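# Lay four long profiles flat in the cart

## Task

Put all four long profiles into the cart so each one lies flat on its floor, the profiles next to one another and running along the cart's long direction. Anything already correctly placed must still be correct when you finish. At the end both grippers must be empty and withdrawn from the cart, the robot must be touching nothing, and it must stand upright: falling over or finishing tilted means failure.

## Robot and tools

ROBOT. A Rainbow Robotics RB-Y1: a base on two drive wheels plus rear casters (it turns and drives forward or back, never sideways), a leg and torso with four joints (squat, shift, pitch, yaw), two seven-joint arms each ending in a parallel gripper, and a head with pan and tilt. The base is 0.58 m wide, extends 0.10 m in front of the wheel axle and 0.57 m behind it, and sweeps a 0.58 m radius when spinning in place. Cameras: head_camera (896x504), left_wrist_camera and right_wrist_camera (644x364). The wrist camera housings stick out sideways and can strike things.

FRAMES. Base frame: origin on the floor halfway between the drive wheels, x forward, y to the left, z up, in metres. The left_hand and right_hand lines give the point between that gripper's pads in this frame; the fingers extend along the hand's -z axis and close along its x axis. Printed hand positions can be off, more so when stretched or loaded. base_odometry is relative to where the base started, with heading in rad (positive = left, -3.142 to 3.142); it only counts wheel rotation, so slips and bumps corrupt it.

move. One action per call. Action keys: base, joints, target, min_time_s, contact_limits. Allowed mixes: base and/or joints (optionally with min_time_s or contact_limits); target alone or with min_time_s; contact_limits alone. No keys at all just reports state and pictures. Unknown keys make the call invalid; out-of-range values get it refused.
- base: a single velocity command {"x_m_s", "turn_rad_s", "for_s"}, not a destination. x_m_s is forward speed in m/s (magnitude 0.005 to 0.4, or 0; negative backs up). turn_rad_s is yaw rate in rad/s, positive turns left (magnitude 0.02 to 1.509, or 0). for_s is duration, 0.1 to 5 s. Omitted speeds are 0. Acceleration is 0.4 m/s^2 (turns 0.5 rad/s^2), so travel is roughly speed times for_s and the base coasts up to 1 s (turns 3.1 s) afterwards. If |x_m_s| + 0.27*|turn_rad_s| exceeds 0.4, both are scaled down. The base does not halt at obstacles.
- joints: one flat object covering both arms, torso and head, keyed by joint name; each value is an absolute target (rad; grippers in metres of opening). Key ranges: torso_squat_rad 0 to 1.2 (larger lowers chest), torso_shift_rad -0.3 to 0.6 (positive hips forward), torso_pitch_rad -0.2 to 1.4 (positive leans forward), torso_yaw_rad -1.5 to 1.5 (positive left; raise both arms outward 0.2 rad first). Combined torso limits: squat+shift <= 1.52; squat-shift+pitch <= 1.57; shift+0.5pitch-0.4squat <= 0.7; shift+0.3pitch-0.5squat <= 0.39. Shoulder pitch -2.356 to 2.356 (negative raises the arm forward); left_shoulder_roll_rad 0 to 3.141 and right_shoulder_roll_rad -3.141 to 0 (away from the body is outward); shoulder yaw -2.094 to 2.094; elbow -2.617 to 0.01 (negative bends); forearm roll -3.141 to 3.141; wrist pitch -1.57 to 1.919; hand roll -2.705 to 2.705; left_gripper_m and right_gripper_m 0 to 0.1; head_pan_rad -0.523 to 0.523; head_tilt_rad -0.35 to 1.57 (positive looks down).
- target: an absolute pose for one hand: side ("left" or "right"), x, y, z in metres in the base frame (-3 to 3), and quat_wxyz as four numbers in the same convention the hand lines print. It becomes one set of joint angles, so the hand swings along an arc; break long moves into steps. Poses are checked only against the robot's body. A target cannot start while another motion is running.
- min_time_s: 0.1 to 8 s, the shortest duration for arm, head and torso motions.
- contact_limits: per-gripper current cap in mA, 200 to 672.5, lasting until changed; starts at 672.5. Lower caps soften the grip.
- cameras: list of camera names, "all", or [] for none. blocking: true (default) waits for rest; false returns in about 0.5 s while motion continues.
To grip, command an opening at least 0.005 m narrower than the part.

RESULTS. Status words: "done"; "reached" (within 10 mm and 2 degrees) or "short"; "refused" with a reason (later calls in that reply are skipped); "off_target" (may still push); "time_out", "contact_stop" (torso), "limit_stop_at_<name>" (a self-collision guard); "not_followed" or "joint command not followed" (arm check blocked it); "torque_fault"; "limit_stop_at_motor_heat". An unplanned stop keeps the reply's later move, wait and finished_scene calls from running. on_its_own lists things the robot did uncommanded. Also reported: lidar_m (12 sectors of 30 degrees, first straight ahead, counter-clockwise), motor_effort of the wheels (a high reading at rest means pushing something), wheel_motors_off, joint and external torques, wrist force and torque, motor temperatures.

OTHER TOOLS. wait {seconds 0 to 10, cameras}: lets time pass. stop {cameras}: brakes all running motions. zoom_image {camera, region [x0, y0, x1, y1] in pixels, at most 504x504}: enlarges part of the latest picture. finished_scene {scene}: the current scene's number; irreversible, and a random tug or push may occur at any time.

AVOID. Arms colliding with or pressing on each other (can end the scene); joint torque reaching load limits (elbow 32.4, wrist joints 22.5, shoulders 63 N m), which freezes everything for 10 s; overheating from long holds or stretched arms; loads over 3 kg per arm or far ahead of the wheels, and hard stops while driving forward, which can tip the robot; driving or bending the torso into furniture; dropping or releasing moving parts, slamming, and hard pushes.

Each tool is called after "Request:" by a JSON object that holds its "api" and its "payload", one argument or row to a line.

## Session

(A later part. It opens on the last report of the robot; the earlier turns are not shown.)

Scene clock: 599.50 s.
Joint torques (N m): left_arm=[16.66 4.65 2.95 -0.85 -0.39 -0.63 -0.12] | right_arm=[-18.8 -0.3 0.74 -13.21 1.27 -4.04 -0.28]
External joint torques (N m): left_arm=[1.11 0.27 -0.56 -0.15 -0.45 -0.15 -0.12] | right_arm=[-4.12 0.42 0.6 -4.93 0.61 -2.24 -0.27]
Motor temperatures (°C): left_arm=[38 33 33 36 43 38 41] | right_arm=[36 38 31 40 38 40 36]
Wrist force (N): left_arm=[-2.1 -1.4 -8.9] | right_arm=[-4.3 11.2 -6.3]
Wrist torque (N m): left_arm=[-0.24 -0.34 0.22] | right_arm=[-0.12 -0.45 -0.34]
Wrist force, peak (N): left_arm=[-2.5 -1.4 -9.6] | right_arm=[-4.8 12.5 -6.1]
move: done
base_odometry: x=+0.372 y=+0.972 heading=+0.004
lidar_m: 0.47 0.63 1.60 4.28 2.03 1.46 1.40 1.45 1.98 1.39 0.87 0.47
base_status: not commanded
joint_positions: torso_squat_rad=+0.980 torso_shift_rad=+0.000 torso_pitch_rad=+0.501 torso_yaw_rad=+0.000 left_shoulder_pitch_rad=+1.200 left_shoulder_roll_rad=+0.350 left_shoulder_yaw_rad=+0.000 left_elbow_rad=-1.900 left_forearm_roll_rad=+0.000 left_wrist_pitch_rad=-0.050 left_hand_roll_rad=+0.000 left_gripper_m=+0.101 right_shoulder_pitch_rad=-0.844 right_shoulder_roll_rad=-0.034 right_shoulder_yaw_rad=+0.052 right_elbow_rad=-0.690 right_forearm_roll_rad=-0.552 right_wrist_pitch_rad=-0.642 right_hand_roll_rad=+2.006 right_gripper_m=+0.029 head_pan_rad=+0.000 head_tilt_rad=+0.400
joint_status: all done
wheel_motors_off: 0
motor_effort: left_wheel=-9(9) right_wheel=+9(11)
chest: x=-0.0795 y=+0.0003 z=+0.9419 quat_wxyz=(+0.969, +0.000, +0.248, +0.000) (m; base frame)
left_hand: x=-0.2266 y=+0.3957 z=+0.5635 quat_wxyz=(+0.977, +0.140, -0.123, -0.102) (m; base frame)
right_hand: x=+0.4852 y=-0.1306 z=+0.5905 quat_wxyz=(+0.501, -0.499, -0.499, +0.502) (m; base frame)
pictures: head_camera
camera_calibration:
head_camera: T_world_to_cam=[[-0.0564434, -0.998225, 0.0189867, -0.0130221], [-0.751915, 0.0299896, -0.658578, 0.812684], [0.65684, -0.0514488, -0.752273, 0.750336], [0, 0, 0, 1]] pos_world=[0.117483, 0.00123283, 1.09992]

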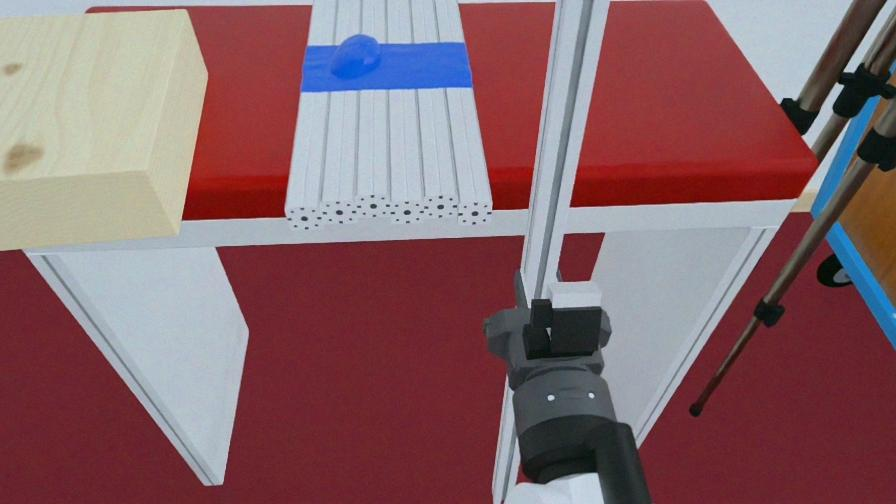

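Request:
{"api": "move", "payload": {
  "base": {"x_m_s":-0.15,"for_s":2.92},
  "joints": {"torso_squat_rad":0.8},
  "cameras": ["head_camera"]
}}

Request:
{"api": "move", "payload": {
  "base": {"turn_rad_s":-0.5,"for_s":3.13},
  "cameras": ["head_camera"]
}}

Request:
{"api": "move", "payload": {
  "base": {"x_m_s":0.3,"for_s":4.06},
  "cameras": ["head_camera"]
}}

Request:
{"api": "move", "payload": {
  "base": {"turn_rad_s":0.5,"for_s":3.13},
  "joints": {"torso_squat_rad":0.45},
  "cameras": ["head_camera"]
}}

Scene clock: 608.27 s.
Joint torques (N m): left_arm=[17.27 4.54 2.37 -1.45 -0.2 -0.3 -0.3] | right_arm=[-18.88 -1.03 0.86 -13.4 1.48 -4.26 -0.24]
External joint torques (N m): left_arm=[1.73 0.16 -1.14 -0.75 -0.27 0.19 -0.29] | right_arm=[-4.19 -0.3 0.72 -5.13 0.82 -2.46 -0.24]
Motor temperatures (°C): left_arm=[38 33 33 36 43 38 41] | right_arm=[36 38 31 41 38 40 36]
Wrist force (N): left_arm=[-2.2 -1.8 -9.2] | right_arm=[-4.5 10.7 -6.4]
Wrist torque (N m): left_arm=[-0.17 -0.31 0.20] | right_arm=[0.00 -0.46 -0.32]
Wrist force, peak (N): left_arm=[-2.3 -1.8 -9.5] | right_arm=[-4.2 12.2 -7.4]
move: done
base_odometry: x=-0.068 y=+0.970 heading=+0.003
lidar_m: 0.47 1.02 2.20 3.99 1.39 0.99 0.96 1.01 1.37 3.60 1.12 0.46
base_status: done (sent for 2.93 of 2.93 s)
joint_positions: torso_squat_rad=+0.800 torso_shift_rad=+0.000 torso_pitch_rad=+0.500 torso_yaw_rad=+0.000 left_shoulder_pitch_rad=+1.200 left_shoulder_roll_rad=+0.350 left_shoulder_yaw_rad=+0.000 left_elbow_rad=-1.900 left_forearm_roll_rad=+0.000 left_wrist_pitch_rad=-0.050 left_hand_roll_rad=+0.000 left_gripper_m=+0.101 right_shoulder_pitch_rad=-0.844 right_shoulder_roll_rad=-0.034 right_shoulder_yaw_rad=+0.052 right_elbow_rad=-0.690 right_forearm_roll_rad=-0.552 right_wrist_pitch_rad=-0.642 right_hand_roll_rad=+2.006 right_gripper_m=+0.029 head_pan_rad=+0.000 head_tilt_rad=+0.400
joint_status: all done
wheel_motors_off: 0
motor_effort: left_wheel=-11(33) right_wheel=+12(39)
chest: x=-0.0796 y=+0.0003 z=+1.0397 quat_wxyz=(+0.969, +0.000, +0.248, +0.000) (m; base frame)
left_hand: x=-0.2267 y=+0.3957 z=+0.6612 quat_wxyz=(+0.977, +0.140, -0.123, -0.102) (m; base frame)
right_hand: x=+0.4851 y=-0.1306 z=+0.6883 quat_wxyz=(+0.501, -0.499, -0.499, +0.502) (m; base frame)
pictures: head_camera
camera_calibration:
head_camera: T_world_to_cam=[[-0.0564506, -0.998225, 0.0189685, -0.0148556], [-0.751754, 0.0299945, -0.658761, 0.877221], [0.657023, -0.0514471, -0.752113, 0.823836], [0, 0, 0, 1]] pos_world=[0.117337, 0.00124286, 1.19778]

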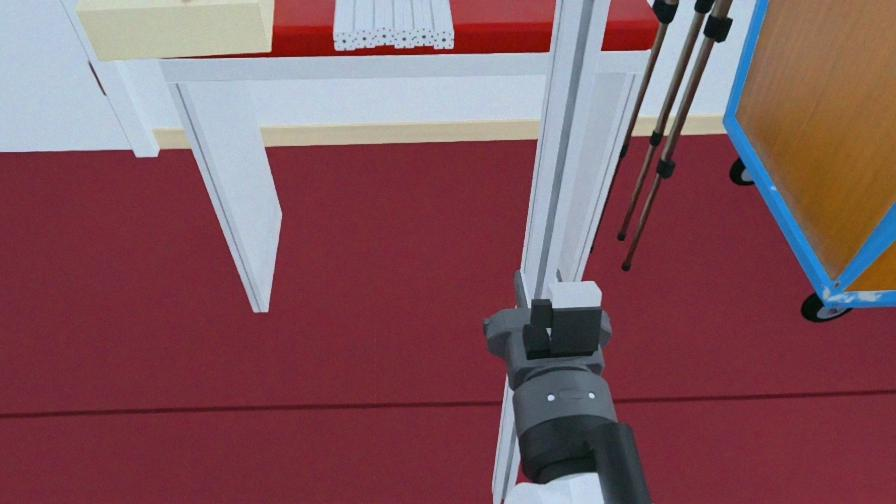

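Scene clock: 612.73 s.
Joint torques (N m): left_arm=[16.33 4.29 2.68 -0.77 -0.39 -0.44 -0.37] | right_arm=[-19.74 -0.92 0.47 -13.65 1.34 -4.16 -0.37]
External joint torques (N m): left_arm=[0.79 -0.09 -0.83 -0.08 -0.45 0.05 -0.37] | right_arm=[-5.05 -0.19 0.33 -5.38 0.69 -2.36 -0.37]
Motor temperatures (°C): left_arm=[38 33 33 36 43 38 41] | right_arm=[36 38 31 41 38 41 36]
Wrist force (N): left_arm=[-1.9 -1.6 -9.3] | right_arm=[-4.0 11.0 -6.5]
Wrist torque (N m): left_arm=[-0.19 -0.27 0.21] | right_arm=[-0.12 -0.41 -0.36]
Wrist force, peak (N): left_arm=[-2.1 -1.7 -9.6] | right_arm=[-4.5 11.2 -6.5]
move: done
base_odometry: x=-0.068 y=+0.970 heading=-1.563
lidar_m: 0.46 1.15 1.04 1.58 1.02 2.22 3.98 1.38 1.00 0.95 1.00 0.45
base_status: done (sent for 3.13 of 3.13 s)
joint_positions: torso_squat_rad=+0.800 torso_shift_rad=+0.000 torso_pitch_rad=+0.500 torso_yaw_rad=+0.000 left_shoulder_pitch_rad=+1.200 left_shoulder_roll_rad=+0.350 left_shoulder_yaw_rad=+0.000 left_elbow_rad=-1.900 left_forearm_roll_rad=+0.000 left_wrist_pitch_rad=-0.050 left_hand_roll_rad=+0.000 left_gripper_m=+0.101 right_shoulder_pitch_rad=-0.844 right_shoulder_roll_rad=-0.034 right_shoulder_yaw_rad=+0.052 right_elbow_rad=-0.690 right_forearm_roll_rad=-0.552 right_wrist_pitch_rad=-0.642 right_hand_roll_rad=+2.006 right_gripper_m=+0.029 head_pan_rad=+0.000 head_tilt_rad=+0.400
joint_status: not commanded
wheel_motors_off: 0
motor_effort: left_wheel=+11(52) right_wheel=+3(47)
chest: x=-0.0796 y=+0.0003 z=+1.0397 quat_wxyz=(+0.969, +0.000, +0.248, +0.000) (m; base frame)
left_hand: x=-0.2267 y=+0.3957 z=+0.6612 quat_wxyz=(+0.977, +0.140, -0.123, -0.102) (m; base frame)
right_hand: x=+0.4851 y=-0.1306 z=+0.6883 quat_wxyz=(+0.501, -0.499, -0.499, +0.502) (m; base frame)
pictures: head_camera
camera_calibration:
head_camera: T_world_to_cam=[[-0.0564474, -0.998225, 0.0189625, -0.0148512], [-0.751756, 0.0299962, -0.658759, 0.87722], [0.657021, -0.0514404, -0.752115, 0.823836], [0, 0, 0, 1]] pos_world=[0.117339, 0.00124031, 1.19778]

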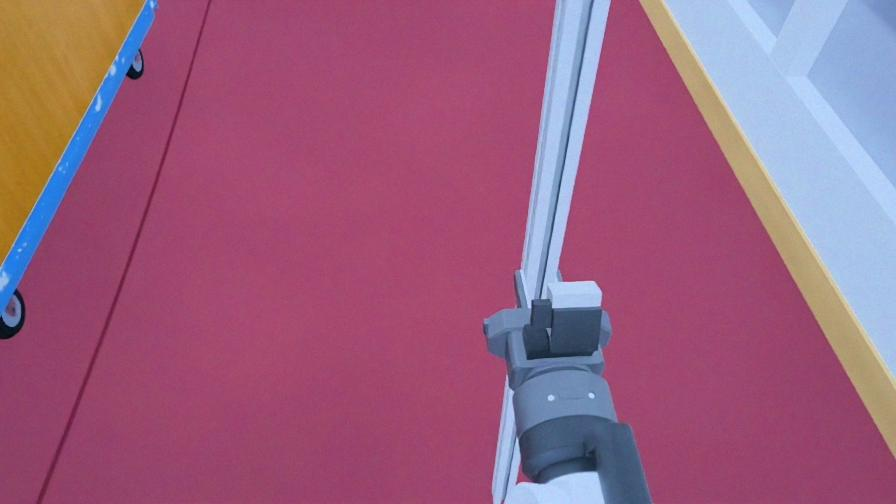

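Scene clock: 617.87 s.
Joint torques (N m): left_arm=[16.56 4.43 2.83 -0.64 -0.35 -0.41 0.04] | right_arm=[-19.1 -1.07 0.77 -13.33 1.42 -4.32 -0.28]
External joint torques (N m): left_arm=[1.02 0.05 -0.68 0.05 -0.41 0.08 0.05] | right_arm=[-4.42 -0.35 0.62 -5.06 0.76 -2.52 -0.28]
Motor temperatures (°C): left_arm=[38 33 33 36 43 38 41] | right_arm=[37 38 31 41 38 41 36]
Wrist force (N): left_arm=[-2.5 -1.6 -9.0] | right_arm=[-4.2 11.0 -6.6]
Wrist torque (N m): left_arm=[-0.23 -0.35 0.22] | right_arm=[-0.10 -0.45 -0.34]
Wrist force, peak (N): left_arm=[-2.2 -2.1 -9.5] | right_arm=[-4.1 11.5 -7.4]
move: done
base_odometry: x=-0.059 y=-0.250 heading=-1.563
lidar_m: 0.46 1.11 0.81 0.77 0.81 1.82 3.92 1.36 0.99 0.94 0.97 0.47
base_status: done (sent for 4.07 of 4.07 s)
joint_positions: torso_squat_rad=+0.800 torso_shift_rad=+0.000 torso_pitch_rad=+0.500 torso_yaw_rad=+0.000 left_shoulder_pitch_rad=+1.200 left_shoulder_roll_rad=+0.350 left_shoulder_yaw_rad=+0.000 left_elbow_rad=-1.900 left_forearm_roll_rad=+0.000 left_wrist_pitch_rad=-0.050 left_hand_roll_rad=+0.000 left_gripper_m=+0.101 right_shoulder_pitch_rad=-0.844 right_shoulder_roll_rad=-0.034 right_shoulder_yaw_rad=+0.052 right_elbow_rad=-0.690 right_forearm_roll_rad=-0.552 right_wrist_pitch_rad=-0.642 right_hand_roll_rad=+2.006 right_gripper_m=+0.029 head_pan_rad=+0.000 head_tilt_rad=+0.400
joint_status: not commanded
wheel_motors_off: 0
motor_effort: left_wheel=+2(49) right_wheel=-8(42)
chest: x=-0.0794 y=+0.0003 z=+1.0397 quat_wxyz=(+0.969, +0.000, +0.248, +0.000) (m; base frame)
left_hand: x=-0.2266 y=+0.3957 z=+0.6612 quat_wxyz=(+0.977, +0.140, -0.123, -0.102) (m; base frame)
right_hand: x=+0.4853 y=-0.1306 z=+0.6883 quat_wxyz=(+0.501, -0.499, -0.499, +0.502) (m; base frame)
pictures: head_camera
camera_calibration:
head_camera: T_world_to_cam=[[-0.0564428, -0.998226, 0.018975, -0.0148565], [-0.751902, 0.0299959, -0.658592, 0.877125], [0.656854, -0.0514402, -0.752261, 0.823885], [0, 0, 0, 1]] pos_world=[0.117501, 0.00124049, 1.19773]

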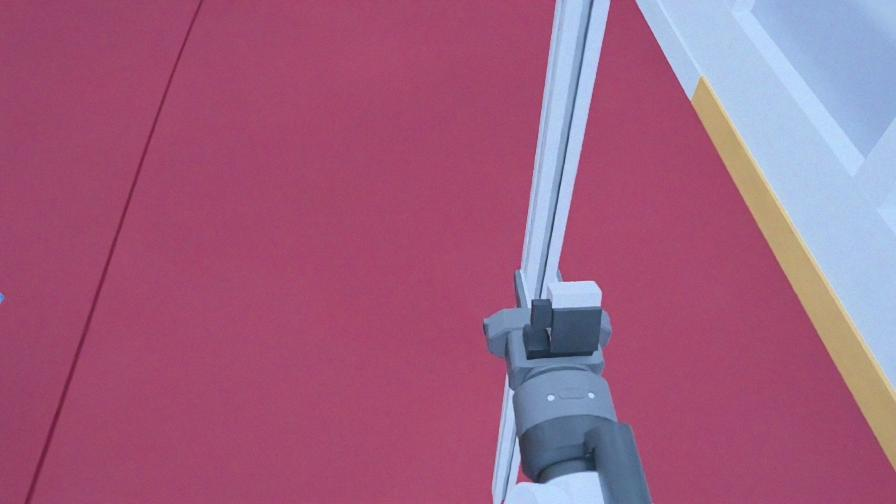

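Scene clock: 622.33 s.
Joint torques (N m): left_arm=[16.76 4.54 2.99 -1.37 -0.35 -0.65 -0.07] | right_arm=[-19.23 -0.44 0.38 -13.47 1.4 -4.25 -0.3]
External joint torques (N m): left_arm=[1.21 0.16 -0.51 -0.68 -0.41 -0.16 -0.06] | right_arm=[-4.54 0.28 0.24 -5.2 0.74 -2.45 -0.29]
Motor temperatures (°C): left_arm=[38 33 33 36 43 38 41] | right_arm=[37 38 31 41 38 41 36]
Wrist force (N): left_arm=[-2.2 -1.5 -9.0] | right_arm=[-4.3 10.7 -6.4]
Wrist torque (N m): left_arm=[-0.23 -0.31 0.25] | right_arm=[-0.11 -0.44 -0.37]
Wrist force, peak (N): left_arm=[-2.5 -1.4 -9.5] | right_arm=[-4.6 11.8 -6.7]
move: done
base_odometry: x=-0.059 y=-0.250 heading=+0.003
lidar_m: 0.76 0.81 1.83 3.91 1.37 0.98 0.92 0.98 1.32 3.58 1.12 0.80
base_status: done (sent for 3.13 of 3.13 s)
joint_positions: torso_squat_rad=+0.450 torso_shift_rad=+0.000 torso_pitch_rad=+0.501 torso_yaw_rad=+0.000 left_shoulder_pitch_rad=+1.200 left_shoulder_roll_rad=+0.350 left_shoulder_yaw_rad=+0.000 left_elbow_rad=-1.900 left_forearm_roll_rad=+0.000 left_wrist_pitch_rad=-0.050 left_hand_roll_rad=+0.000 left_gripper_m=+0.101 right_shoulder_pitch_rad=-0.844 right_shoulder_roll_rad=-0.034 right_shoulder_yaw_rad=+0.052 right_elbow_rad=-0.690 right_forearm_roll_rad=-0.552 right_wrist_pitch_rad=-0.642 right_hand_roll_rad=+2.006 right_gripper_m=+0.029 head_pan_rad=+0.000 head_tilt_rad=+0.400
joint_status: all done
wheel_motors_off: 0
motor_effort: left_wheel=+2(42) right_wheel=+14(35)
chest: x=-0.0794 y=+0.0003 z=+1.1823 quat_wxyz=(+0.969, +0.000, +0.248, +0.000) (m; base frame)
left_hand: x=-0.2266 y=+0.3957 z=+0.8038 quat_wxyz=(+0.977, +0.140, -0.123, -0.102) (m; base frame)
right_hand: x=+0.4852 y=-0.1306 z=+0.8308 quat_wxyz=(+0.501, -0.499, -0.498, +0.502) (m; base frame)
pictures: head_camera
camera_calibration:
head_camera: T_world_to_cam=[[-0.0564427, -0.998225, 0.0189756, -0.0175443], [-0.751912, 0.0299962, -0.658581, 0.971025], [0.656843, -0.0514401, -0.75227, 0.93116], [0, 0, 0, 1]] pos_world=[0.117508, 0.00125873, 1.34032]

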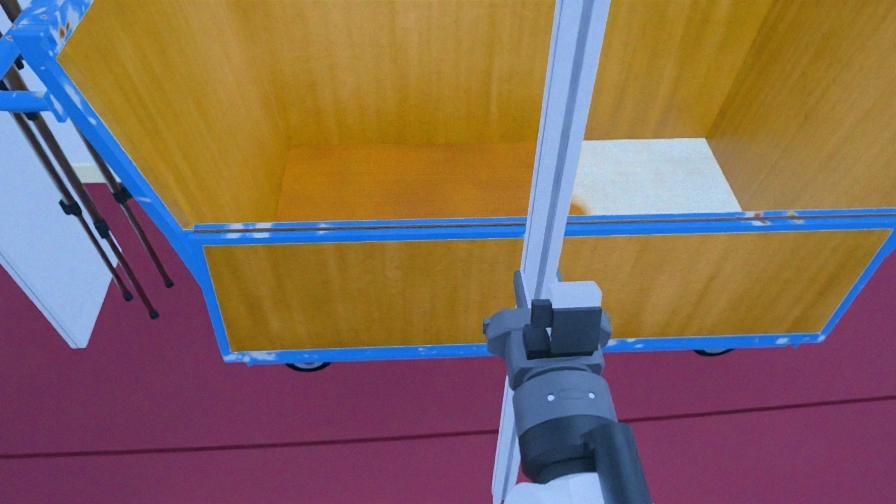

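Request:
{"api": "move", "payload": {
  "joints": {"right_hand_roll_rad":0.435},
  "min_time_s": 3,
  "cameras": []
}}

Request:
{"api": "move", "payload": {
  "target": {"side":"right","x":0.46,"y":-0.238,"z":0.86,"quat_wxyz":[0.923,-0.0406,-0.3824,-0.0168]},
  "min_time_s": 2.5,
  "cameras": []
}}

Request:
{"api": "move", "payload": {
  "target": {"side":"right","x":0.46,"y":-0.238,"z":0.86,"quat_wxyz":[0.999,-0.044,0,-0.008]},
  "min_time_s": 2.5,
  "cameras": ["head_camera"]
}}

Scene clock: 629.60 s.
Joint torques (N m): left_arm=[16.42 4.48 2.03 -0.93 0.08 -0.5 -0.18] | right_arm=[-19.11 -0.74 0.56 -13.28 1.51 -4.04 -0.08]
External joint torques (N m): left_arm=[0.87 0.1 -1.48 -0.24 0.02 -0.02 -0.17] | right_arm=[-4.43 0.04 0.4 -5.03 0.81 -2.24 -0.13]
Motor temperatures (°C): left_arm=[38 33 33 36 43 38 40] | right_arm=[37 38 31 42 38 41 36]
Wrist force (N): left_arm=[-2.5 -1.3 -8.9] | right_arm=[-20.2 -4.5 -6.4]
Wrist torque (N m): left_arm=[-0.23 -0.37 0.25] | right_arm=[0.01 -0.59 -0.33]
Wrist force, peak (N): left_arm=[-2.1 -1.4 -9.7] | right_arm=[-20.4 -4.2 -6.7]
move: done
base_odometry: x=-0.059 y=-0.250 heading=+0.003
lidar_m: 0.77 0.82 1.83 3.91 1.37 0.97 0.94 0.98 1.33 3.58 1.11 0.82
base_status: not commanded
joint_positions: torso_squat_rad=+0.450 torso_shift_rad=+0.000 torso_pitch_rad=+0.501 torso_yaw_rad=+0.000 left_shoulder_pitch_rad=+1.200 left_shoulder_roll_rad=+0.350 left_shoulder_yaw_rad=+0.000 left_elbow_rad=-1.900 left_forearm_roll_rad=+0.000 left_wrist_pitch_rad=-0.050 left_hand_roll_rad=+0.000 left_gripper_m=+0.101 right_shoulder_pitch_rad=-0.844 right_shoulder_roll_rad=-0.034 right_shoulder_yaw_rad=+0.052 right_elbow_rad=-0.690 right_forearm_roll_rad=-0.552 right_wrist_pitch_rad=-0.642 right_hand_roll_rad=+0.435 right_gripper_m=+0.029 head_pan_rad=+0.000 head_tilt_rad=+0.400
joint_status: all done
wheel_motors_off: 0
motor_effort: left_wheel=+3(3) right_wheel=+13(15)
chest: x=-0.0794 y=+0.0003 z=+1.1823 quat_wxyz=(+0.969, +0.000, +0.248, +0.000) (m; base frame)
left_hand: x=-0.2266 y=+0.3957 z=+0.8038 quat_wxyz=(+0.977, +0.140, -0.123, -0.102) (m; base frame)
right_hand: x=+0.4852 y=-0.1306 z=+0.8308 quat_wxyz=(+0.709, +0.000, -0.705, +0.000) (m; base frame)
pictures: none
No camera images: "cameras" was empty.

Scene clock: 632.43 s.
Joint torques (N m): left_arm=[16.41 4.49 2.77 -0.76 -0.46 -0.36 -0.17] | right_arm=[-18.61 -2.56 1.81 -15.2 0.41 -3.54 -0.17]
External joint torques (N m): left_arm=[0.86 0.1 -0.74 -0.07 -0.52 0.12 -0.17] | right_arm=[-4.38 0.88 0.57 -5.19 0.08 -2.1 -0.21]
Motor temperatures (°C): left_arm=[38 33 33 36 43 38 40] | right_arm=[37 38 31 42 38 41 36]
Wrist force (N): left_arm=[-2.2 -1.4 -9.1] | right_arm=[-15.3 -3.3 -17.6]
Wrist torque (N m): left_arm=[-0.24 -0.32 0.27] | right_arm=[0.15 -0.49 -0.38]
Wrist force, peak (N): left_arm=[-2.2 -1.6 -9.5] | right_arm=[-16.7 -3.1 -17.9]
move: done
base_odometry: x=-0.059 y=-0.250 heading=+0.003
lidar_m: 0.77 0.81 1.82 3.90 1.37 1.00 0.93 0.98 1.35 3.57 1.11 0.81
base_status: not commanded
joint_positions: torso_squat_rad=+0.450 torso_shift_rad=+0.000 torso_pitch_rad=+0.501 torso_yaw_rad=+0.000 left_shoulder_pitch_rad=+1.200 left_shoulder_roll_rad=+0.350 left_shoulder_yaw_rad=+0.000 left_elbow_rad=-1.900 left_forearm_roll_rad=+0.000 left_wrist_pitch_rad=-0.050 left_hand_roll_rad=+0.000 left_gripper_m=+0.101 right_shoulder_pitch_rad=-0.744 right_shoulder_roll_rad=+0.000 right_shoulder_yaw_rad=-0.316 right_elbow_rad=-1.637 right_forearm_roll_rad=+0.130 right_wrist_pitch_rad=+1.033 right_hand_roll_rad=+0.049 right_gripper_m=+0.029 head_pan_rad=+0.000 head_tilt_rad=+0.400
joint_status: all done
wheel_motors_off: 0
motor_effort: left_wheel=+3(4) right_wheel=+14(15)
chest: x=-0.0794 y=+0.0003 z=+1.1823 quat_wxyz=(+0.969, +0.000, +0.248, +0.000) (m; base frame)
left_hand: x=-0.2266 y=+0.3957 z=+0.8038 quat_wxyz=(+0.977, +0.140, -0.123, -0.102) (m; base frame)
right_hand: x=+0.4592 y=-0.2385 z=+0.8594 quat_wxyz=(+0.923, -0.041, -0.382, -0.016) (m; base frame)
right_hand_status: reached (checked arc, planned for 2.5 s): 1 mm and 0.1 deg off.
pictures: none
No camera images: "cameras" was empty.

Scene clock: 635.27 s.
Joint torques (N m): left_arm=[17.38 4.62 3.02 -1.05 -0.52 -0.28 -0.06] | right_arm=[-26.71 -11.73 0.62 -11.66 0.93 0 -0.43]
External joint torques (N m): left_arm=[1.84 0.24 -0.48 -0.36 -0.58 0.2 -0.05] | right_arm=[-3.37 -3 -0.25 -3.03 0.51 0.06 -0.43]
Motor temperatures (°C): left_arm=[38 33 33 36 43 38 40] | right_arm=[37 38 31 42 38 41 36]
Wrist force (N): left_arm=[-2.1 -1.6 -8.9] | right_arm=[-4.9 -2.7 -21.9]
Wrist torque (N m): left_arm=[-0.22 -0.30 0.24] | right_arm=[0.13 -0.43 -0.41]
Wrist force, peak (N): left_arm=[-2.5 -1.4 -9.5] | right_arm=[-15.9 -3.9 -17.6]
move: done
base_odometry: x=-0.059 y=-0.250 heading=+0.003
lidar_m: 0.78 0.79 1.83 3.89 1.35 0.98 0.92 0.98 1.33 3.57 1.12 0.80
base_status: not commanded
joint_positions: torso_squat_rad=+0.450 torso_shift_rad=+0.000 torso_pitch_rad=+0.500 torso_yaw_rad=+0.000 left_shoulder_pitch_rad=+1.200 left_shoulder_roll_rad=+0.350 left_shoulder_yaw_rad=+0.000 left_elbow_rad=-1.900 left_forearm_roll_rad=+0.000 left_wrist_pitch_rad=-0.050 left_hand_roll_rad=+0.000 left_gripper_m=+0.101 right_shoulder_pitch_rad=-1.468 right_shoulder_roll_rad=-0.287 right_shoulder_yaw_rad=-0.409 right_elbow_rad=-0.628 right_forearm_roll_rad=+0.150 right_wrist_pitch_rad=+1.575 right_hand_roll_rad=+0.002 right_gripper_m=+0.029 head_pan_rad=+0.000 head_tilt_rad=+0.400
joint_status: all done
wheel_motors_off: 0
motor_effort: left_wheel=+3(4) right_wheel=+16(18)
chest: x=-0.0794 y=+0.0003 z=+1.1823 quat_wxyz=(+0.969, +0.000, +0.248, +0.000) (m; base frame)
left_hand: x=-0.2266 y=+0.3957 z=+0.8038 quat_wxyz=(+0.977, +0.140, -0.123, -0.102) (m; base frame)
right_hand: x=+0.4589 y=-0.2379 z=+0.8595 quat_wxyz=(+0.999, -0.044, -0.002, -0.008) (m; base frame)
right_hand_status: reached (checked arc, planned for 2.5 s): 1 mm and 0.2 deg off.
pictures: head_camera
camera_calibration:
head_camera: T_world_to_cam=[[-0.0564465, -0.998225, 0.0189684, -0.0175387], [-0.751904, 0.0300032, -0.658589, 0.971034], [0.656851, -0.0514375, -0.752264, 0.931155], [0, 0, 0, 1]] pos_world=[0.117504, 0.00125462, 1.34032]

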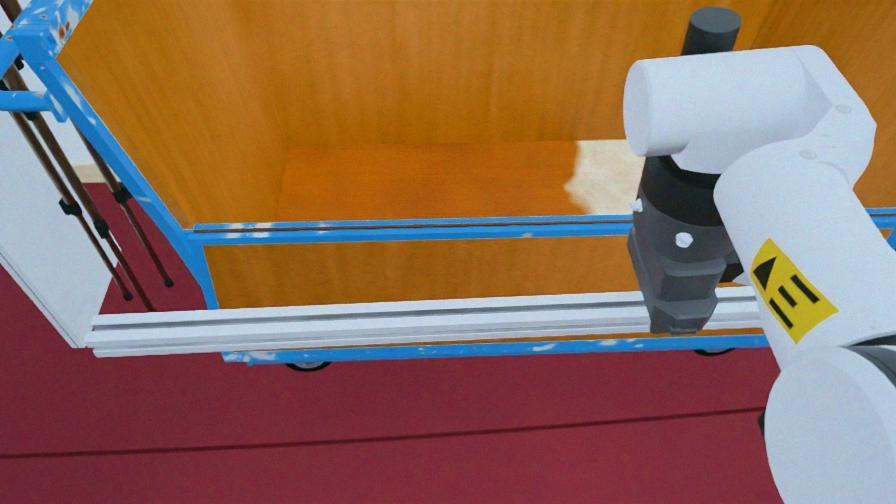

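Request:
{"api": "move", "payload": {
  "base": {"x_m_s":0.25,"for_s":1.75},
  "cameras": ["head_camera"]
}}

Request:
{"api": "move", "payload": {
  "base": {"x_m_s":0.1,"for_s":0.75},
  "cameras": ["head_camera"]
}}

Scene clock: 642.67 s.
Joint torques (N m): left_arm=[16.71 4.33 2.78 -0.94 -0.2 -0.28 -0.05] | right_arm=[-26.81 -11.01 0.98 -11.91 0.79 -0.18 -0.54]
External joint torques (N m): left_arm=[1.17 -0.05 -0.72 -0.25 -0.26 0.21 -0.04] | right_arm=[-3.46 -2.29 0.11 -3.28 0.37 -0.11 -0.54]
Motor temperatures (°C): left_arm=[38 33 33 36 43 38 40] | right_arm=[38 38 31 42 38 41 36]
Wrist force (N): left_arm=[-2.4 -1.2 -9.1] | right_arm=[-5.0 -2.9 -21.8]
Wrist torque (N m): left_arm=[-0.23 -0.32 0.26] | right_arm=[0.05 -0.43 -0.37]
Wrist force, peak (N): left_arm=[-2.5 -2.1 -9.4] | right_arm=[-5.9 -2.7 -22.4]
move: done
base_odometry: x=+0.383 y=-0.248 heading=+0.004
lidar_m: 0.33 0.35 0.49 4.38 2.00 1.45 1.38 1.43 1.95 4.80 0.48 0.35
base_status: done (sent for 1.77 of 1.77 s)
joint_positions: torso_squat_rad=+0.450 torso_shift_rad=+0.000 torso_pitch_rad=+0.501 torso_yaw_rad=+0.000 left_shoulder_pitch_rad=+1.200 left_shoulder_roll_rad=+0.350 left_shoulder_yaw_rad=+0.000 left_elbow_rad=-1.900 left_forearm_roll_rad=+0.000 left_wrist_pitch_rad=-0.050 left_hand_roll_rad=+0.000 left_gripper_m=+0.101 right_shoulder_pitch_rad=-1.468 right_shoulder_roll_rad=-0.287 right_shoulder_yaw_rad=-0.409 right_elbow_rad=-0.628 right_forearm_roll_rad=+0.150 right_wrist_pitch_rad=+1.575 right_hand_roll_rad=+0.002 right_gripper_m=+0.029 head_pan_rad=+0.000 head_tilt_rad=+0.400
joint_status: not commanded
wheel_motors_off: 0
motor_effort: left_wheel=+3(43) right_wheel=-10(48)
chest: x=-0.0794 y=+0.0003 z=+1.1823 quat_wxyz=(+0.969, +0.000, +0.248, +0.000) (m; base frame)
left_hand: x=-0.2265 y=+0.3957 z=+0.8039 quat_wxyz=(+0.977, +0.140, -0.123, -0.102) (m; base frame)
right_hand: x=+0.4589 y=-0.2378 z=+0.8596 quat_wxyz=(+0.999, -0.044, -0.002, -0.008) (m; base frame)
pictures: head_camera
camera_calibration:
head_camera: T_world_to_cam=[[-0.0564467, -0.998225, 0.0189682, -0.0175374], [-0.751907, 0.0300037, -0.658586, 0.97106], [0.656848, -0.0514373, -0.752267, 0.931153], [0, 0, 0, 1]] pos_world=[0.117531, 0.00125429, 1.34033]

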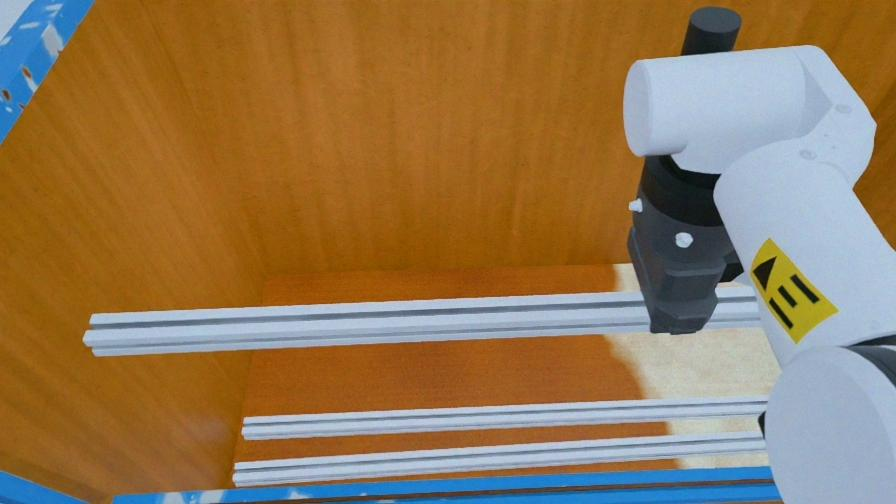

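Scene clock: 644.03 s.
Joint torques (N m): left_arm=[16.49 4.59 2.68 -0.76 -0.48 -0.51 -0.26] | right_arm=[-25.95 -11.25 0.39 -12.03 0.78 -0.02 -0.49]
External joint torques (N m): left_arm=[0.94 0.21 -0.83 -0.07 -0.54 -0.03 -0.25] | right_arm=[-2.6 -2.52 -0.48 -3.4 0.36 0.04 -0.49]
Motor temperatures (°C): left_arm=[38 33 33 36 43 38 40] | right_arm=[38 38 31 42 38 41 36]
Wrist force (N): left_arm=[-2.0 -1.1 -9.4] | right_arm=[-5.2 -3.2 -21.9]
Wrist torque (N m): left_arm=[-0.27 -0.28 0.26] | right_arm=[0.11 -0.45 -0.34]
Wrist force, peak (N): left_arm=[-2.4 -1.5 -9.4] | right_arm=[-6.1 -2.9 -22.7]
move: done
base_odometry: x=+0.460 y=-0.248 heading=+0.004
lidar_m: 0.25 0.27 0.39 4.07 2.10 1.53 1.46 1.51 2.09 4.48 0.37 0.27
base_status: done (sent for 0.77 of 0.77 s)
joint_positions: torso_squat_rad=+0.450 torso_shift_rad=+0.000 torso_pitch_rad=+0.500 torso_yaw_rad=+0.000 left_shoulder_pitch_rad=+1.200 left_shoulder_roll_rad=+0.350 left_shoulder_yaw_rad=+0.000 left_elbow_rad=-1.900 left_forearm_roll_rad=+0.000 left_wrist_pitch_rad=-0.050 left_hand_roll_rad=+0.000 left_gripper_m=+0.101 right_shoulder_pitch_rad=-1.468 right_shoulder_roll_rad=-0.287 right_shoulder_yaw_rad=-0.409 right_elbow_rad=-0.628 right_forearm_roll_rad=+0.150 right_wrist_pitch_rad=+1.575 right_hand_roll_rad=+0.002 right_gripper_m=+0.029 head_pan_rad=+0.000 head_tilt_rad=+0.400
joint_status: not commanded
wheel_motors_off: 0
motor_effort: left_wheel=+3(32) right_wheel=-6(21)
chest: x=-0.0794 y=+0.0003 z=+1.1823 quat_wxyz=(+0.969, +0.000, +0.248, +0.000) (m; base frame)
left_hand: x=-0.2265 y=+0.3957 z=+0.8039 quat_wxyz=(+0.977, +0.140, -0.123, -0.102) (m; base frame)
right_hand: x=+0.4589 y=-0.2378 z=+0.8596 quat_wxyz=(+0.999, -0.044, -0.002, -0.008) (m; base frame)
pictures: head_camera
camera_calibration:
head_camera: T_world_to_cam=[[-0.0564471, -0.998225, 0.0189667, -0.0175365], [-0.751891, 0.0300038, -0.658605, 0.971075], [0.656867, -0.0514372, -0.75225, 0.931147], [0, 0, 0, 1]] pos_world=[0.117513, 0.0012543, 1.34034]

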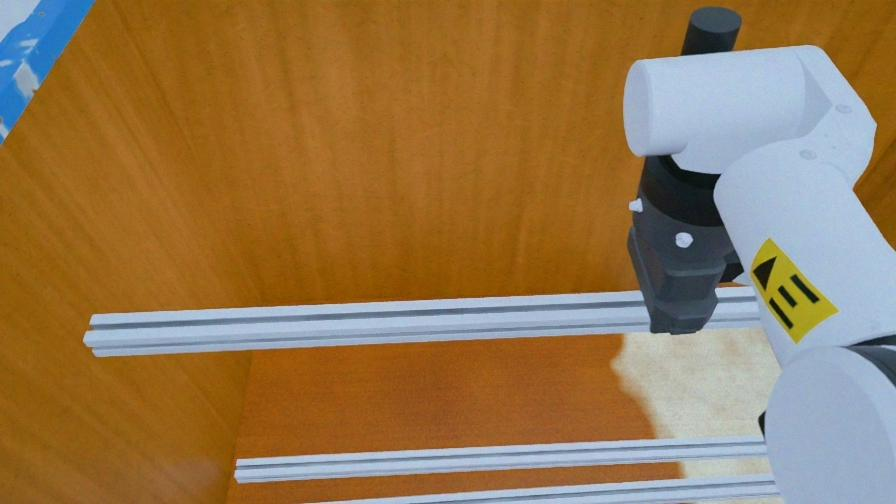

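Request:
{"api": "move", "payload": {
  "joints": {"torso_squat_rad":0.8},
  "cameras": []
}}

Request:
{"api": "move", "payload": {
  "joints": {"torso_pitch_rad":0.7,"torso_shift_rad":0.2},
  "cameras": []
}}

Request:
{"api": "move", "payload": {
  "target": {"side":"right","x":0.52,"y":-0.2385,"z":0.60,"quat_wxyz":[0.999,-0.044,0,-0.006]},
  "min_time_s": 2,
  "cameras": ["head_camera"]
}}

Scene clock: 651.20 s.
Joint torques (N m): left_arm=[16.42 4.48 2.74 -0.84 -0.44 -0.33 -0.08] | right_arm=[-26.47 -11.15 1.05 -12.39 0.85 -0.18 -0.4]
External joint torques (N m): left_arm=[0.87 0.09 -0.77 -0.15 -0.5 0.15 -0.07] | right_arm=[-3.13 -2.42 0.19 -3.77 0.43 -0.12 -0.4]
Motor temperatures (°C): left_arm=[38 33 33 36 43 38 40] | right_arm=[38 38 31 42 38 41 36]
Wrist force (N): left_arm=[-2.4 -2.0 -9.3] | right_arm=[-4.7 -3.0 -22.1]
Wrist torque (N m): left_arm=[-0.17 -0.32 0.21] | right_arm=[-0.02 -0.42 -0.36]
Wrist force, peak (N): left_arm=[-2.6 -1.4 -9.5] | right_arm=[-4.8 -3.0 -22.8]
move: done
base_odometry: x=+0.460 y=-0.248 heading=+0.004
lidar_m: 0.25 0.25 0.38 4.08 2.10 1.53 1.45 1.52 2.06 4.50 0.37 0.26
base_status: not commanded
joint_positions: torso_squat_rad=+0.800 torso_shift_rad=+0.000 torso_pitch_rad=+0.500 torso_yaw_rad=+0.000 left_shoulder_pitch_rad=+1.200 left_shoulder_roll_rad=+0.350 left_shoulder_yaw_rad=+0.000 left_elbow_rad=-1.900 left_forearm_roll_rad=+0.000 left_wrist_pitch_rad=-0.050 left_hand_roll_rad=+0.000 left_gripper_m=+0.101 right_shoulder_pitch_rad=-1.468 right_shoulder_roll_rad=-0.287 right_shoulder_yaw_rad=-0.409 right_elbow_rad=-0.628 right_forearm_roll_rad=+0.150 right_wrist_pitch_rad=+1.575 right_hand_roll_rad=+0.002 right_gripper_m=+0.029 head_pan_rad=+0.000 head_tilt_rad=+0.400
joint_status: all done
wheel_motors_off: 0
motor_effort: left_wheel=+5(6) right_wheel=-10(10)
chest: x=-0.0795 y=+0.0003 z=+1.0397 quat_wxyz=(+0.969, +0.000, +0.248, +0.000) (m; base frame)
left_hand: x=-0.2266 y=+0.3957 z=+0.6612 quat_wxyz=(+0.977, +0.140, -0.123, -0.102) (m; base frame)
right_hand: x=+0.4588 y=-0.2379 z=+0.7171 quat_wxyz=(+0.999, -0.044, -0.002, -0.008) (m; base frame)
pictures: none
No camera images: "cameras" was empty.

Scene clock: 653.30 s.
Joint torques (N m): left_arm=[18.26 3.72 2.55 1.27 -0.34 0.08 -0.3] | right_arm=[-24.07 -10.8 0.2 -10.99 0.94 0.8 -0.38]
External joint torques (N m): left_arm=[1.13 -0.07 -0.51 -0.01 -0.39 0.21 -0.3] | right_arm=[-3.62 -3.05 -0.55 -3.17 0.51 0.47 -0.37]
Motor temperatures (°C): left_arm=[38 33 33 36 43 38 40] | right_arm=[38 38 31 42 38 40 36]
Wrist force (N): left_arm=[-1.1 -1.4 -9.2] | right_arm=[-2.1 -3.2 -21.6]
Wrist torque (N m): left_arm=[-0.23 -0.26 0.21] | right_arm=[0.02 -0.45 -0.33]
Wrist force, peak (N): left_arm=[-1.9 -1.8 -9.6] | right_arm=[-3.9 -3.2 -22.4]
move: done
base_odometry: x=+0.460 y=-0.248 heading=+0.004
lidar_m: 0.25 0.26 0.37 4.08 2.10 1.53 1.43 1.53 2.06 4.48 0.39 0.27
base_status: not commanded
joint_positions: torso_squat_rad=+0.800 torso_shift_rad=+0.200 torso_pitch_rad=+0.700 torso_yaw_rad=+0.000 left_shoulder_pitch_rad=+1.200 left_shoulder_roll_rad=+0.350 left_shoulder_yaw_rad=+0.000 left_elbow_rad=-1.900 left_forearm_roll_rad=+0.000 left_wrist_pitch_rad=-0.050 left_hand_roll_rad=+0.000 left_gripper_m=+0.101 right_shoulder_pitch_rad=-1.468 right_shoulder_roll_rad=-0.287 right_shoulder_yaw_rad=-0.409 right_elbow_rad=-0.628 right_forearm_roll_rad=+0.150 right_wrist_pitch_rad=+1.575 right_hand_roll_rad=+0.002 right_gripper_m=+0.029 head_pan_rad=+0.000 head_tilt_rad=+0.400
joint_status: all done
wheel_motors_off: 0
motor_effort: left_wheel=+6(7) right_wheel=-7(9)
chest: x=+0.0684 y=+0.0003 z=+0.9951 quat_wxyz=(+0.939, +0.000, +0.343, +0.000) (m; base frame)
left_hand: x=-0.1510 y=+0.3957 z=+0.6534 quat_wxyz=(+0.985, +0.130, -0.024, -0.115) (m; base frame)
right_hand: x=+0.5319 y=-0.2379 z=+0.5719 quat_wxyz=(+0.994, -0.044, +0.098, -0.003) (m; base frame)
pictures: none
No camera images: "cameras" was empty.

Scene clock: 655.63 s.
Joint torques (N m): left_arm=[18.43 3.89 2.03 1.05 -0.2 -0.06 0.03] | right_arm=[-19.27 -6.76 2.22 -12.63 0.94 -0.12 -0.06]
External joint torques (N m): left_arm=[1.3 0.1 -1.04 -0.24 -0.25 0.07 0.03] | right_arm=[-2.47 -0.93 1.29 -3.93 0.52 -0.06 -0.06]
Motor temperatures (°C): left_arm=[38 33 33 36 43 38 40] | right_arm=[38 38 31 42 38 40 36]
Wrist force (N): left_arm=[-0.9 -1.4 -9.5] | right_arm=[-4.9 -3.1 -22.0]
Wrist torque (N m): left_arm=[-0.20 -0.24 0.20] | right_arm=[0.01 -0.48 -0.35]
Wrist force, peak (N): left_arm=[-0.8 -1.4 -9.8] | right_arm=[-5.3 -3.3 -22.6]
move: done
base_odometry: x=+0.460 y=-0.248 heading=+0.004
lidar_m: 0.25 0.27 0.38 4.06 2.12 1.52 1.46 1.52 2.06 4.49 0.39 0.27
base_status: not commanded
joint_positions: torso_squat_rad=+0.800 torso_shift_rad=+0.200 torso_pitch_rad=+0.700 torso_yaw_rad=+0.000 left_shoulder_pitch_rad=+1.200 left_shoulder_roll_rad=+0.350 left_shoulder_yaw_rad=+0.000 left_elbow_rad=-1.900 left_forearm_roll_rad=+0.000 left_wrist_pitch_rad=-0.050 left_hand_roll_rad=+0.000 left_gripper_m=+0.101 right_shoulder_pitch_rad=-1.167 right_shoulder_roll_rad=-0.156 right_shoulder_yaw_rad=-0.382 right_elbow_rad=-1.310 right_forearm_roll_rad=+0.159 right_wrist_pitch_rad=+1.731 right_hand_roll_rad=+0.049 right_gripper_m=+0.029 head_pan_rad=+0.000 head_tilt_rad=+0.400
joint_status: all done
wheel_motors_off: 0
motor_effort: left_wheel=+6(6) right_wheel=-7(9)
chest: x=+0.0684 y=+0.0003 z=+0.9951 quat_wxyz=(+0.939, +0.000, +0.343, +0.000) (m; base frame)
left_hand: x=-0.1510 y=+0.3957 z=+0.6534 quat_wxyz=(+0.985, +0.130, -0.024, -0.115) (m; base frame)
right_hand: x=+0.5195 y=-0.2386 z=+0.5996 quat_wxyz=(+0.999, -0.044, +0.001, -0.006) (m; base frame)
right_hand_status: reached (checked arc, planned for 2.0 s): 1 mm and 0.1 deg off.
pictures: head_camera
camera_calibration:
head_camera: T_world_to_cam=[[-0.0515828, -0.998224, 0.0297998, -0.0167786], [-0.867694, 0.030025, -0.496191, 0.805199], [0.494415, -0.0514521, -0.867702, 0.819196], [0, 0, 0, 1]] pos_world=[0.292778, 0.00122449, 1.11085]

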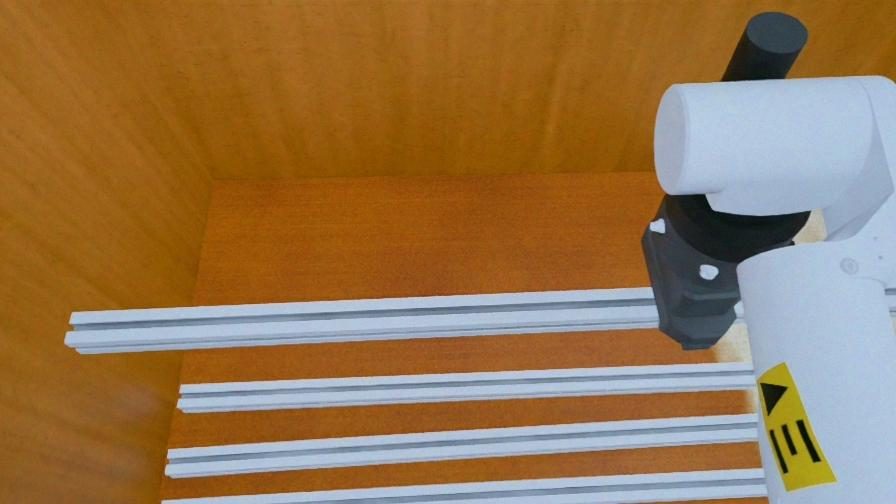

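Request:
{"api": "move", "payload": {
  "target": {"side":"right","x":0.545,"y":-0.2385,"z":0.63,"quat_wxyz":[0.991,-0.045,-0.125,-0.0064]},
  "min_time_s": 1.5,
  "cameras": []
}}

Request:
{"api": "move", "payload": {
  "joints": {"torso_pitch_rad":1.0,"torso_shift_rad":0.35},
  "cameras": ["head_camera"]
}}

Scene clock: 661.97 s.
Joint torques (N m): left_arm=[18.17 4.24 2.21 0.94 -0.39 -0.15 -0.17] | right_arm=[-17.97 -5.15 2.38 -13.4 0.52 -1.32 0.02]
External joint torques (N m): left_arm=[1.04 0.46 -0.85 -0.34 -0.44 -0.02 -0.17] | right_arm=[-2.59 -0.19 1.38 -4.33 0.14 -0.77 0.01]
Motor temperatures (°C): left_arm=[38 33 33 36 43 38 40] | right_arm=[38 38 31 42 38 40 36]
Wrist force (N): left_arm=[-0.8 -1.5 -9.3] | right_arm=[-8.6 -2.8 -21.5]
Wrist torque (N m): left_arm=[-0.20 -0.21 0.21] | right_arm=[0.14 -0.51 -0.36]
Wrist force, peak (N): left_arm=[-1.1 -1.5 -9.8] | right_arm=[-8.8 -3.0 -21.8]
move: done
base_odometry: x=+0.460 y=-0.248 heading=+0.004
lidar_m: 0.25 0.27 0.38 4.08 2.10 1.53 1.45 1.53 2.06 4.47 0.37 0.28
base_status: not commanded
joint_positions: torso_squat_rad=+0.800 torso_shift_rad=+0.200 torso_pitch_rad=+0.700 torso_yaw_rad=+0.000 left_shoulder_pitch_rad=+1.200 left_shoulder_roll_rad=+0.350 left_shoulder_yaw_rad=+0.000 left_elbow_rad=-1.900 left_forearm_roll_rad=+0.000 left_wrist_pitch_rad=-0.050 left_hand_roll_rad=+0.000 left_gripper_m=+0.101 right_shoulder_pitch_rad=-1.062 right_shoulder_roll_rad=-0.110 right_shoulder_yaw_rad=-0.362 right_elbow_rad=-1.569 right_forearm_roll_rad=+0.155 right_wrist_pitch_rad=+1.627 right_hand_roll_rad=+0.061 right_gripper_m=+0.029 head_pan_rad=+0.000 head_tilt_rad=+0.400
joint_status: all done
wheel_motors_off: 0
motor_effort: left_wheel=+6(6) right_wheel=-6(8)
chest: x=+0.0684 y=+0.0003 z=+0.9951 quat_wxyz=(+0.939, +0.000, +0.343, +0.000) (m; base frame)
left_hand: x=-0.1510 y=+0.3957 z=+0.6534 quat_wxyz=(+0.985, +0.130, -0.024, -0.115) (m; base frame)
right_hand: x=+0.5443 y=-0.2387 z=+0.6299 quat_wxyz=(+0.991, -0.045, -0.124, -0.007) (m; base frame)
right_hand_status: reached (checked arc, planned for 1.5 s): 1 mm and 0.2 deg off.
pictures: none
No camera images: "cameras" was empty.

Scene clock: 663.97 s.
Joint torques (N m): left_arm=[19.47 3.33 1.77 3.45 -0.34 0.45 -0.18] | right_arm=[-12.07 -3.13 1.89 -12.11 0.75 -0.19 0]
External joint torques (N m): left_arm=[1.26 0.71 -0.41 -0.68 -0.37 0.04 -0.2] | right_arm=[-2.38 0.03 1.26 -3.58 0.31 -0.22 0.01]
Motor temperatures (°C): left_arm=[38 33 33 36 43 38 40] | right_arm=[38 38 31 42 38 40 36]
Wrist force (N): left_arm=[0.7 -0.8 -9.2] | right_arm=[-3.8 -2.9 -22.1]
Wrist torque (N m): left_arm=[-0.26 -0.19 0.20] | right_arm=[-0.08 -0.45 -0.34]
Wrist force, peak (N): left_arm=[0.2 -1.2 -9.9] | right_arm=[-7.2 -2.8 -22.4]
move: done
base_odometry: x=+0.460 y=-0.248 heading=+0.004
lidar_m: 0.25 0.26 0.35 4.08 2.10 1.52 1.45 1.51 2.06 4.46 0.39 0.27
base_status: not commanded
joint_positions: torso_squat_rad=+0.800 torso_shift_rad=+0.350 torso_pitch_rad=+1.000 torso_yaw_rad=+0.000 left_shoulder_pitch_rad=+1.200 left_shoulder_roll_rad=+0.350 left_shoulder_yaw_rad=+0.000 left_elbow_rad=-1.900 left_forearm_roll_rad=+0.000 left_wrist_pitch_rad=-0.050 left_hand_roll_rad=+0.000 left_gripper_m=+0.101 right_shoulder_pitch_rad=-1.062 right_shoulder_roll_rad=-0.110 right_shoulder_yaw_rad=-0.362 right_elbow_rad=-1.569 right_forearm_roll_rad=+0.155 right_wrist_pitch_rad=+1.627 right_hand_roll_rad=+0.061 right_gripper_m=+0.029 head_pan_rad=+0.000 head_tilt_rad=+0.400
joint_status: all done
wheel_motors_off: 0
motor_effort: left_wheel=+2(7) right_wheel=-4(8)
chest: x=+0.1998 y=+0.0003 z=+0.9057 quat_wxyz=(+0.877, +0.000, +0.480, +0.000) (m; base frame)
left_hand: x=-0.1108 y=+0.3957 z=+0.6441 quat_wxyz=(+0.977, +0.111, +0.123, -0.133) (m; base frame)
right_hand: x=+0.5465 y=-0.2386 z=+0.4162 quat_wxyz=(+0.999, -0.045, +0.026, +0.000) (m; base frame)
pictures: head_camera
camera_calibration:
head_camera: T_world_to_cam=[[-0.0405086, -0.998222, 0.0437202, -0.0221702], [-0.975583, 0.0300611, -0.217562, 0.644043], [0.215861, -0.0514659, -0.975067, 0.829579], [0, 0, 0, 1]] pos_world=[0.448346, 0.0012036, 0.949984]

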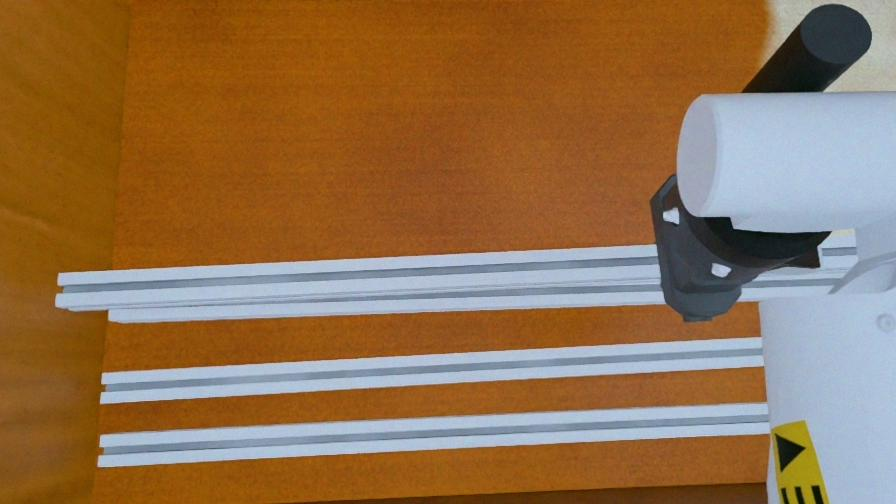

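Request:
{"api": "move", "payload": {
  "target": {"side":"right","x":0.615,"y":-0.2385,"z":0.42,"quat_wxyz":[0.999,-0.044,0,-0.006]},
  "min_time_s": 2,
  "cameras": ["head_camera"]
}}

Request:
{"api": "move", "payload": {
  "target": {"side":"right","x":0.615,"y":-0.2385,"z":0.36,"quat_wxyz":[0.999,-0.044,0,-0.006]},
  "min_time_s": 1.5,
  "cameras": ["head_camera"]
}}

Scene clock: 672.23 s.
Joint torques (N m): left_arm=[19.28 2.59 1.18 3.37 -0.18 0.52 0.17] | right_arm=[-16.71 -7.62 -0.04 -11.58 0.71 -0.14 -0.4]
External joint torques (N m): left_arm=[1.07 -0.03 -1 -0.76 -0.21 0.11 0.15] | right_arm=[-3.31 -2.71 -0.69 -3 0.28 -0.09 -0.4]
Motor temperatures (°C): left_arm=[38 33 33 36 43 38 40] | right_arm=[38 38 31 42 38 40 36]
Wrist force (N): left_arm=[0.6 -0.9 -9.0] | right_arm=[-4.4 -3.1 -22.0]
Wrist torque (N m): left_arm=[-0.27 -0.14 0.21] | right_arm=[0.10 -0.39 -0.31]
Wrist force, peak (N): left_arm=[0.8 -1.1 -9.8] | right_arm=[-4.1 -3.3 -22.5]
move: done
base_odometry: x=+0.460 y=-0.248 heading=+0.004
lidar_m: 0.24 0.27 0.37 4.10 2.10 1.53 1.46 1.53 2.06 4.49 0.37 0.27
base_status: not commanded
joint_positions: torso_squat_rad=+0.800 torso_shift_rad=+0.350 torso_pitch_rad=+1.000 torso_yaw_rad=+0.000 left_shoulder_pitch_rad=+1.200 left_shoulder_roll_rad=+0.350 left_shoulder_yaw_rad=+0.000 left_elbow_rad=-1.900 left_forearm_roll_rad=+0.000 left_wrist_pitch_rad=-0.050 left_hand_roll_rad=+0.000 left_gripper_m=+0.101 right_shoulder_pitch_rad=-1.262 right_shoulder_roll_rad=-0.194 right_shoulder_yaw_rad=-0.385 right_elbow_rad=-1.317 right_forearm_roll_rad=+0.140 right_wrist_pitch_rad=+1.541 right_hand_roll_rad=+0.025 right_gripper_m=+0.029 head_pan_rad=+0.000 head_tilt_rad=+0.400
joint_status: all done
wheel_motors_off: 0
motor_effort: left_wheel=+2(3) right_wheel=-5(7)
chest: x=+0.1998 y=+0.0003 z=+0.9057 quat_wxyz=(+0.877, +0.000, +0.480, +0.000) (m; base frame)
left_hand: x=-0.1108 y=+0.3957 z=+0.6441 quat_wxyz=(+0.977, +0.111, +0.123, -0.133) (m; base frame)
right_hand: x=+0.6143 y=-0.2383 z=+0.4196 quat_wxyz=(+0.999, -0.044, +0.001, -0.006) (m; base frame)
right_hand_status: reached (checked arc, planned for 2.0 s): 1 mm and 0.1 deg off.
pictures: head_camera
camera_calibration:
head_camera: T_world_to_cam=[[-0.0405086, -0.998222, 0.0437202, -0.0221701], [-0.975583, 0.0300611, -0.217562, 0.644044], [0.215861, -0.0514658, -0.975067, 0.829579], [0, 0, 0, 1]] pos_world=[0.448346, 0.00120359, 0.949984]

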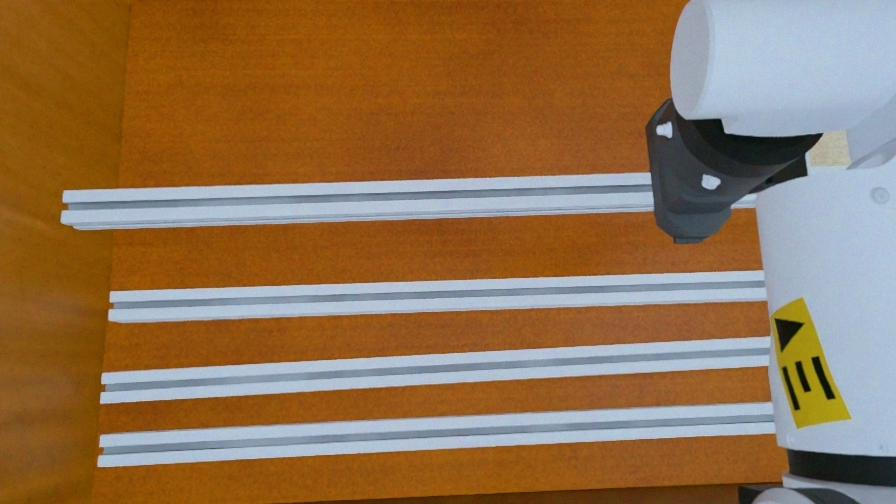

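Scene clock: 674.07 s.
Joint torques (N m): left_arm=[19.75 2.47 1.05 3.4 -0.31 0.49 0.04] | right_arm=[-17.08 -7.85 0.34 -10.68 0.88 -0.09 -0.69]
External joint torques (N m): left_arm=[1.54 -0.15 -1.13 -0.73 -0.34 0.08 0.03] | right_arm=[-3.19 -2.54 -0.16 -2.81 0.48 -0.04 -0.69]
Motor temperatures (°C): left_arm=[38 33 33 36 43 38 40] | right_arm=[38 38 31 42 38 40 36]
Wrist force (N): left_arm=[0.8 -0.8 -9.4] | right_arm=[-4.4 -3.3 -21.9]
Wrist torque (N m): left_arm=[-0.28 -0.15 0.20] | right_arm=[-0.06 -0.40 -0.34]
Wrist force, peak (N): left_arm=[0.6 -1.0 -9.8] | right_arm=[-5.6 -2.5 -22.5]
move: done
base_odometry: x=+0.460 y=-0.248 heading=+0.004
lidar_m: 0.25 0.26 0.38 4.08 2.11 1.53 1.46 1.51 2.06 4.48 0.37 0.26
base_status: not commanded
joint_positions: torso_squat_rad=+0.800 torso_shift_rad=+0.350 torso_pitch_rad=+1.000 torso_yaw_rad=+0.000 left_shoulder_pitch_rad=+1.200 left_shoulder_roll_rad=+0.350 left_shoulder_yaw_rad=+0.000 left_elbow_rad=-1.900 left_forearm_roll_rad=+0.000 left_wrist_pitch_rad=-0.050 left_hand_roll_rad=+0.000 left_gripper_m=+0.101 right_shoulder_pitch_rad=-1.325 right_shoulder_roll_rad=-0.232 right_shoulder_yaw_rad=-0.385 right_elbow_rad=-0.974 right_forearm_roll_rad=+0.132 right_wrist_pitch_rad=+1.272 right_hand_roll_rad=-0.014 right_gripper_m=+0.029 head_pan_rad=+0.000 head_tilt_rad=+0.400
joint_status: all done
wheel_motors_off: 0
motor_effort: left_wheel=+2(3) right_wheel=-3(7)
chest: x=+0.1998 y=+0.0003 z=+0.9057 quat_wxyz=(+0.877, +0.000, +0.480, +0.000) (m; base frame)
left_hand: x=-0.1108 y=+0.3957 z=+0.6441 quat_wxyz=(+0.977, +0.111, +0.123, -0.133) (m; base frame)
right_hand: x=+0.6140 y=-0.2383 z=+0.3600 quat_wxyz=(+0.999, -0.044, +0.000, -0.006) (m; base frame)
right_hand_status: reached (checked arc, planned for 1.5 s): 1 mm and 0.1 deg off.
pictures: head_camera
camera_calibration:
head_camera: T_world_to_cam=[[-0.0405087, -0.998222, 0.0437201, -0.02217], [-0.975583, 0.0300612, -0.217564, 0.644045], [0.215863, -0.0514658, -0.975066, 0.829579], [0, 0, 0, 1]] pos_world=[0.448346, 0.00120357, 0.949984]

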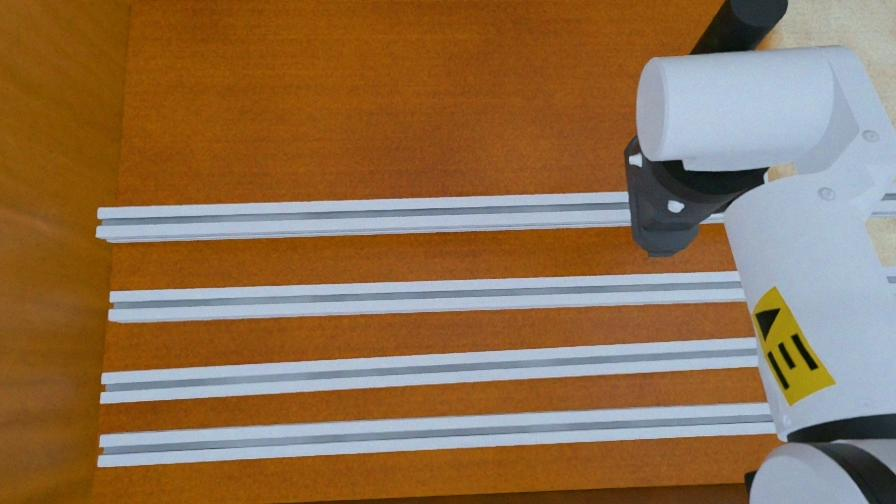

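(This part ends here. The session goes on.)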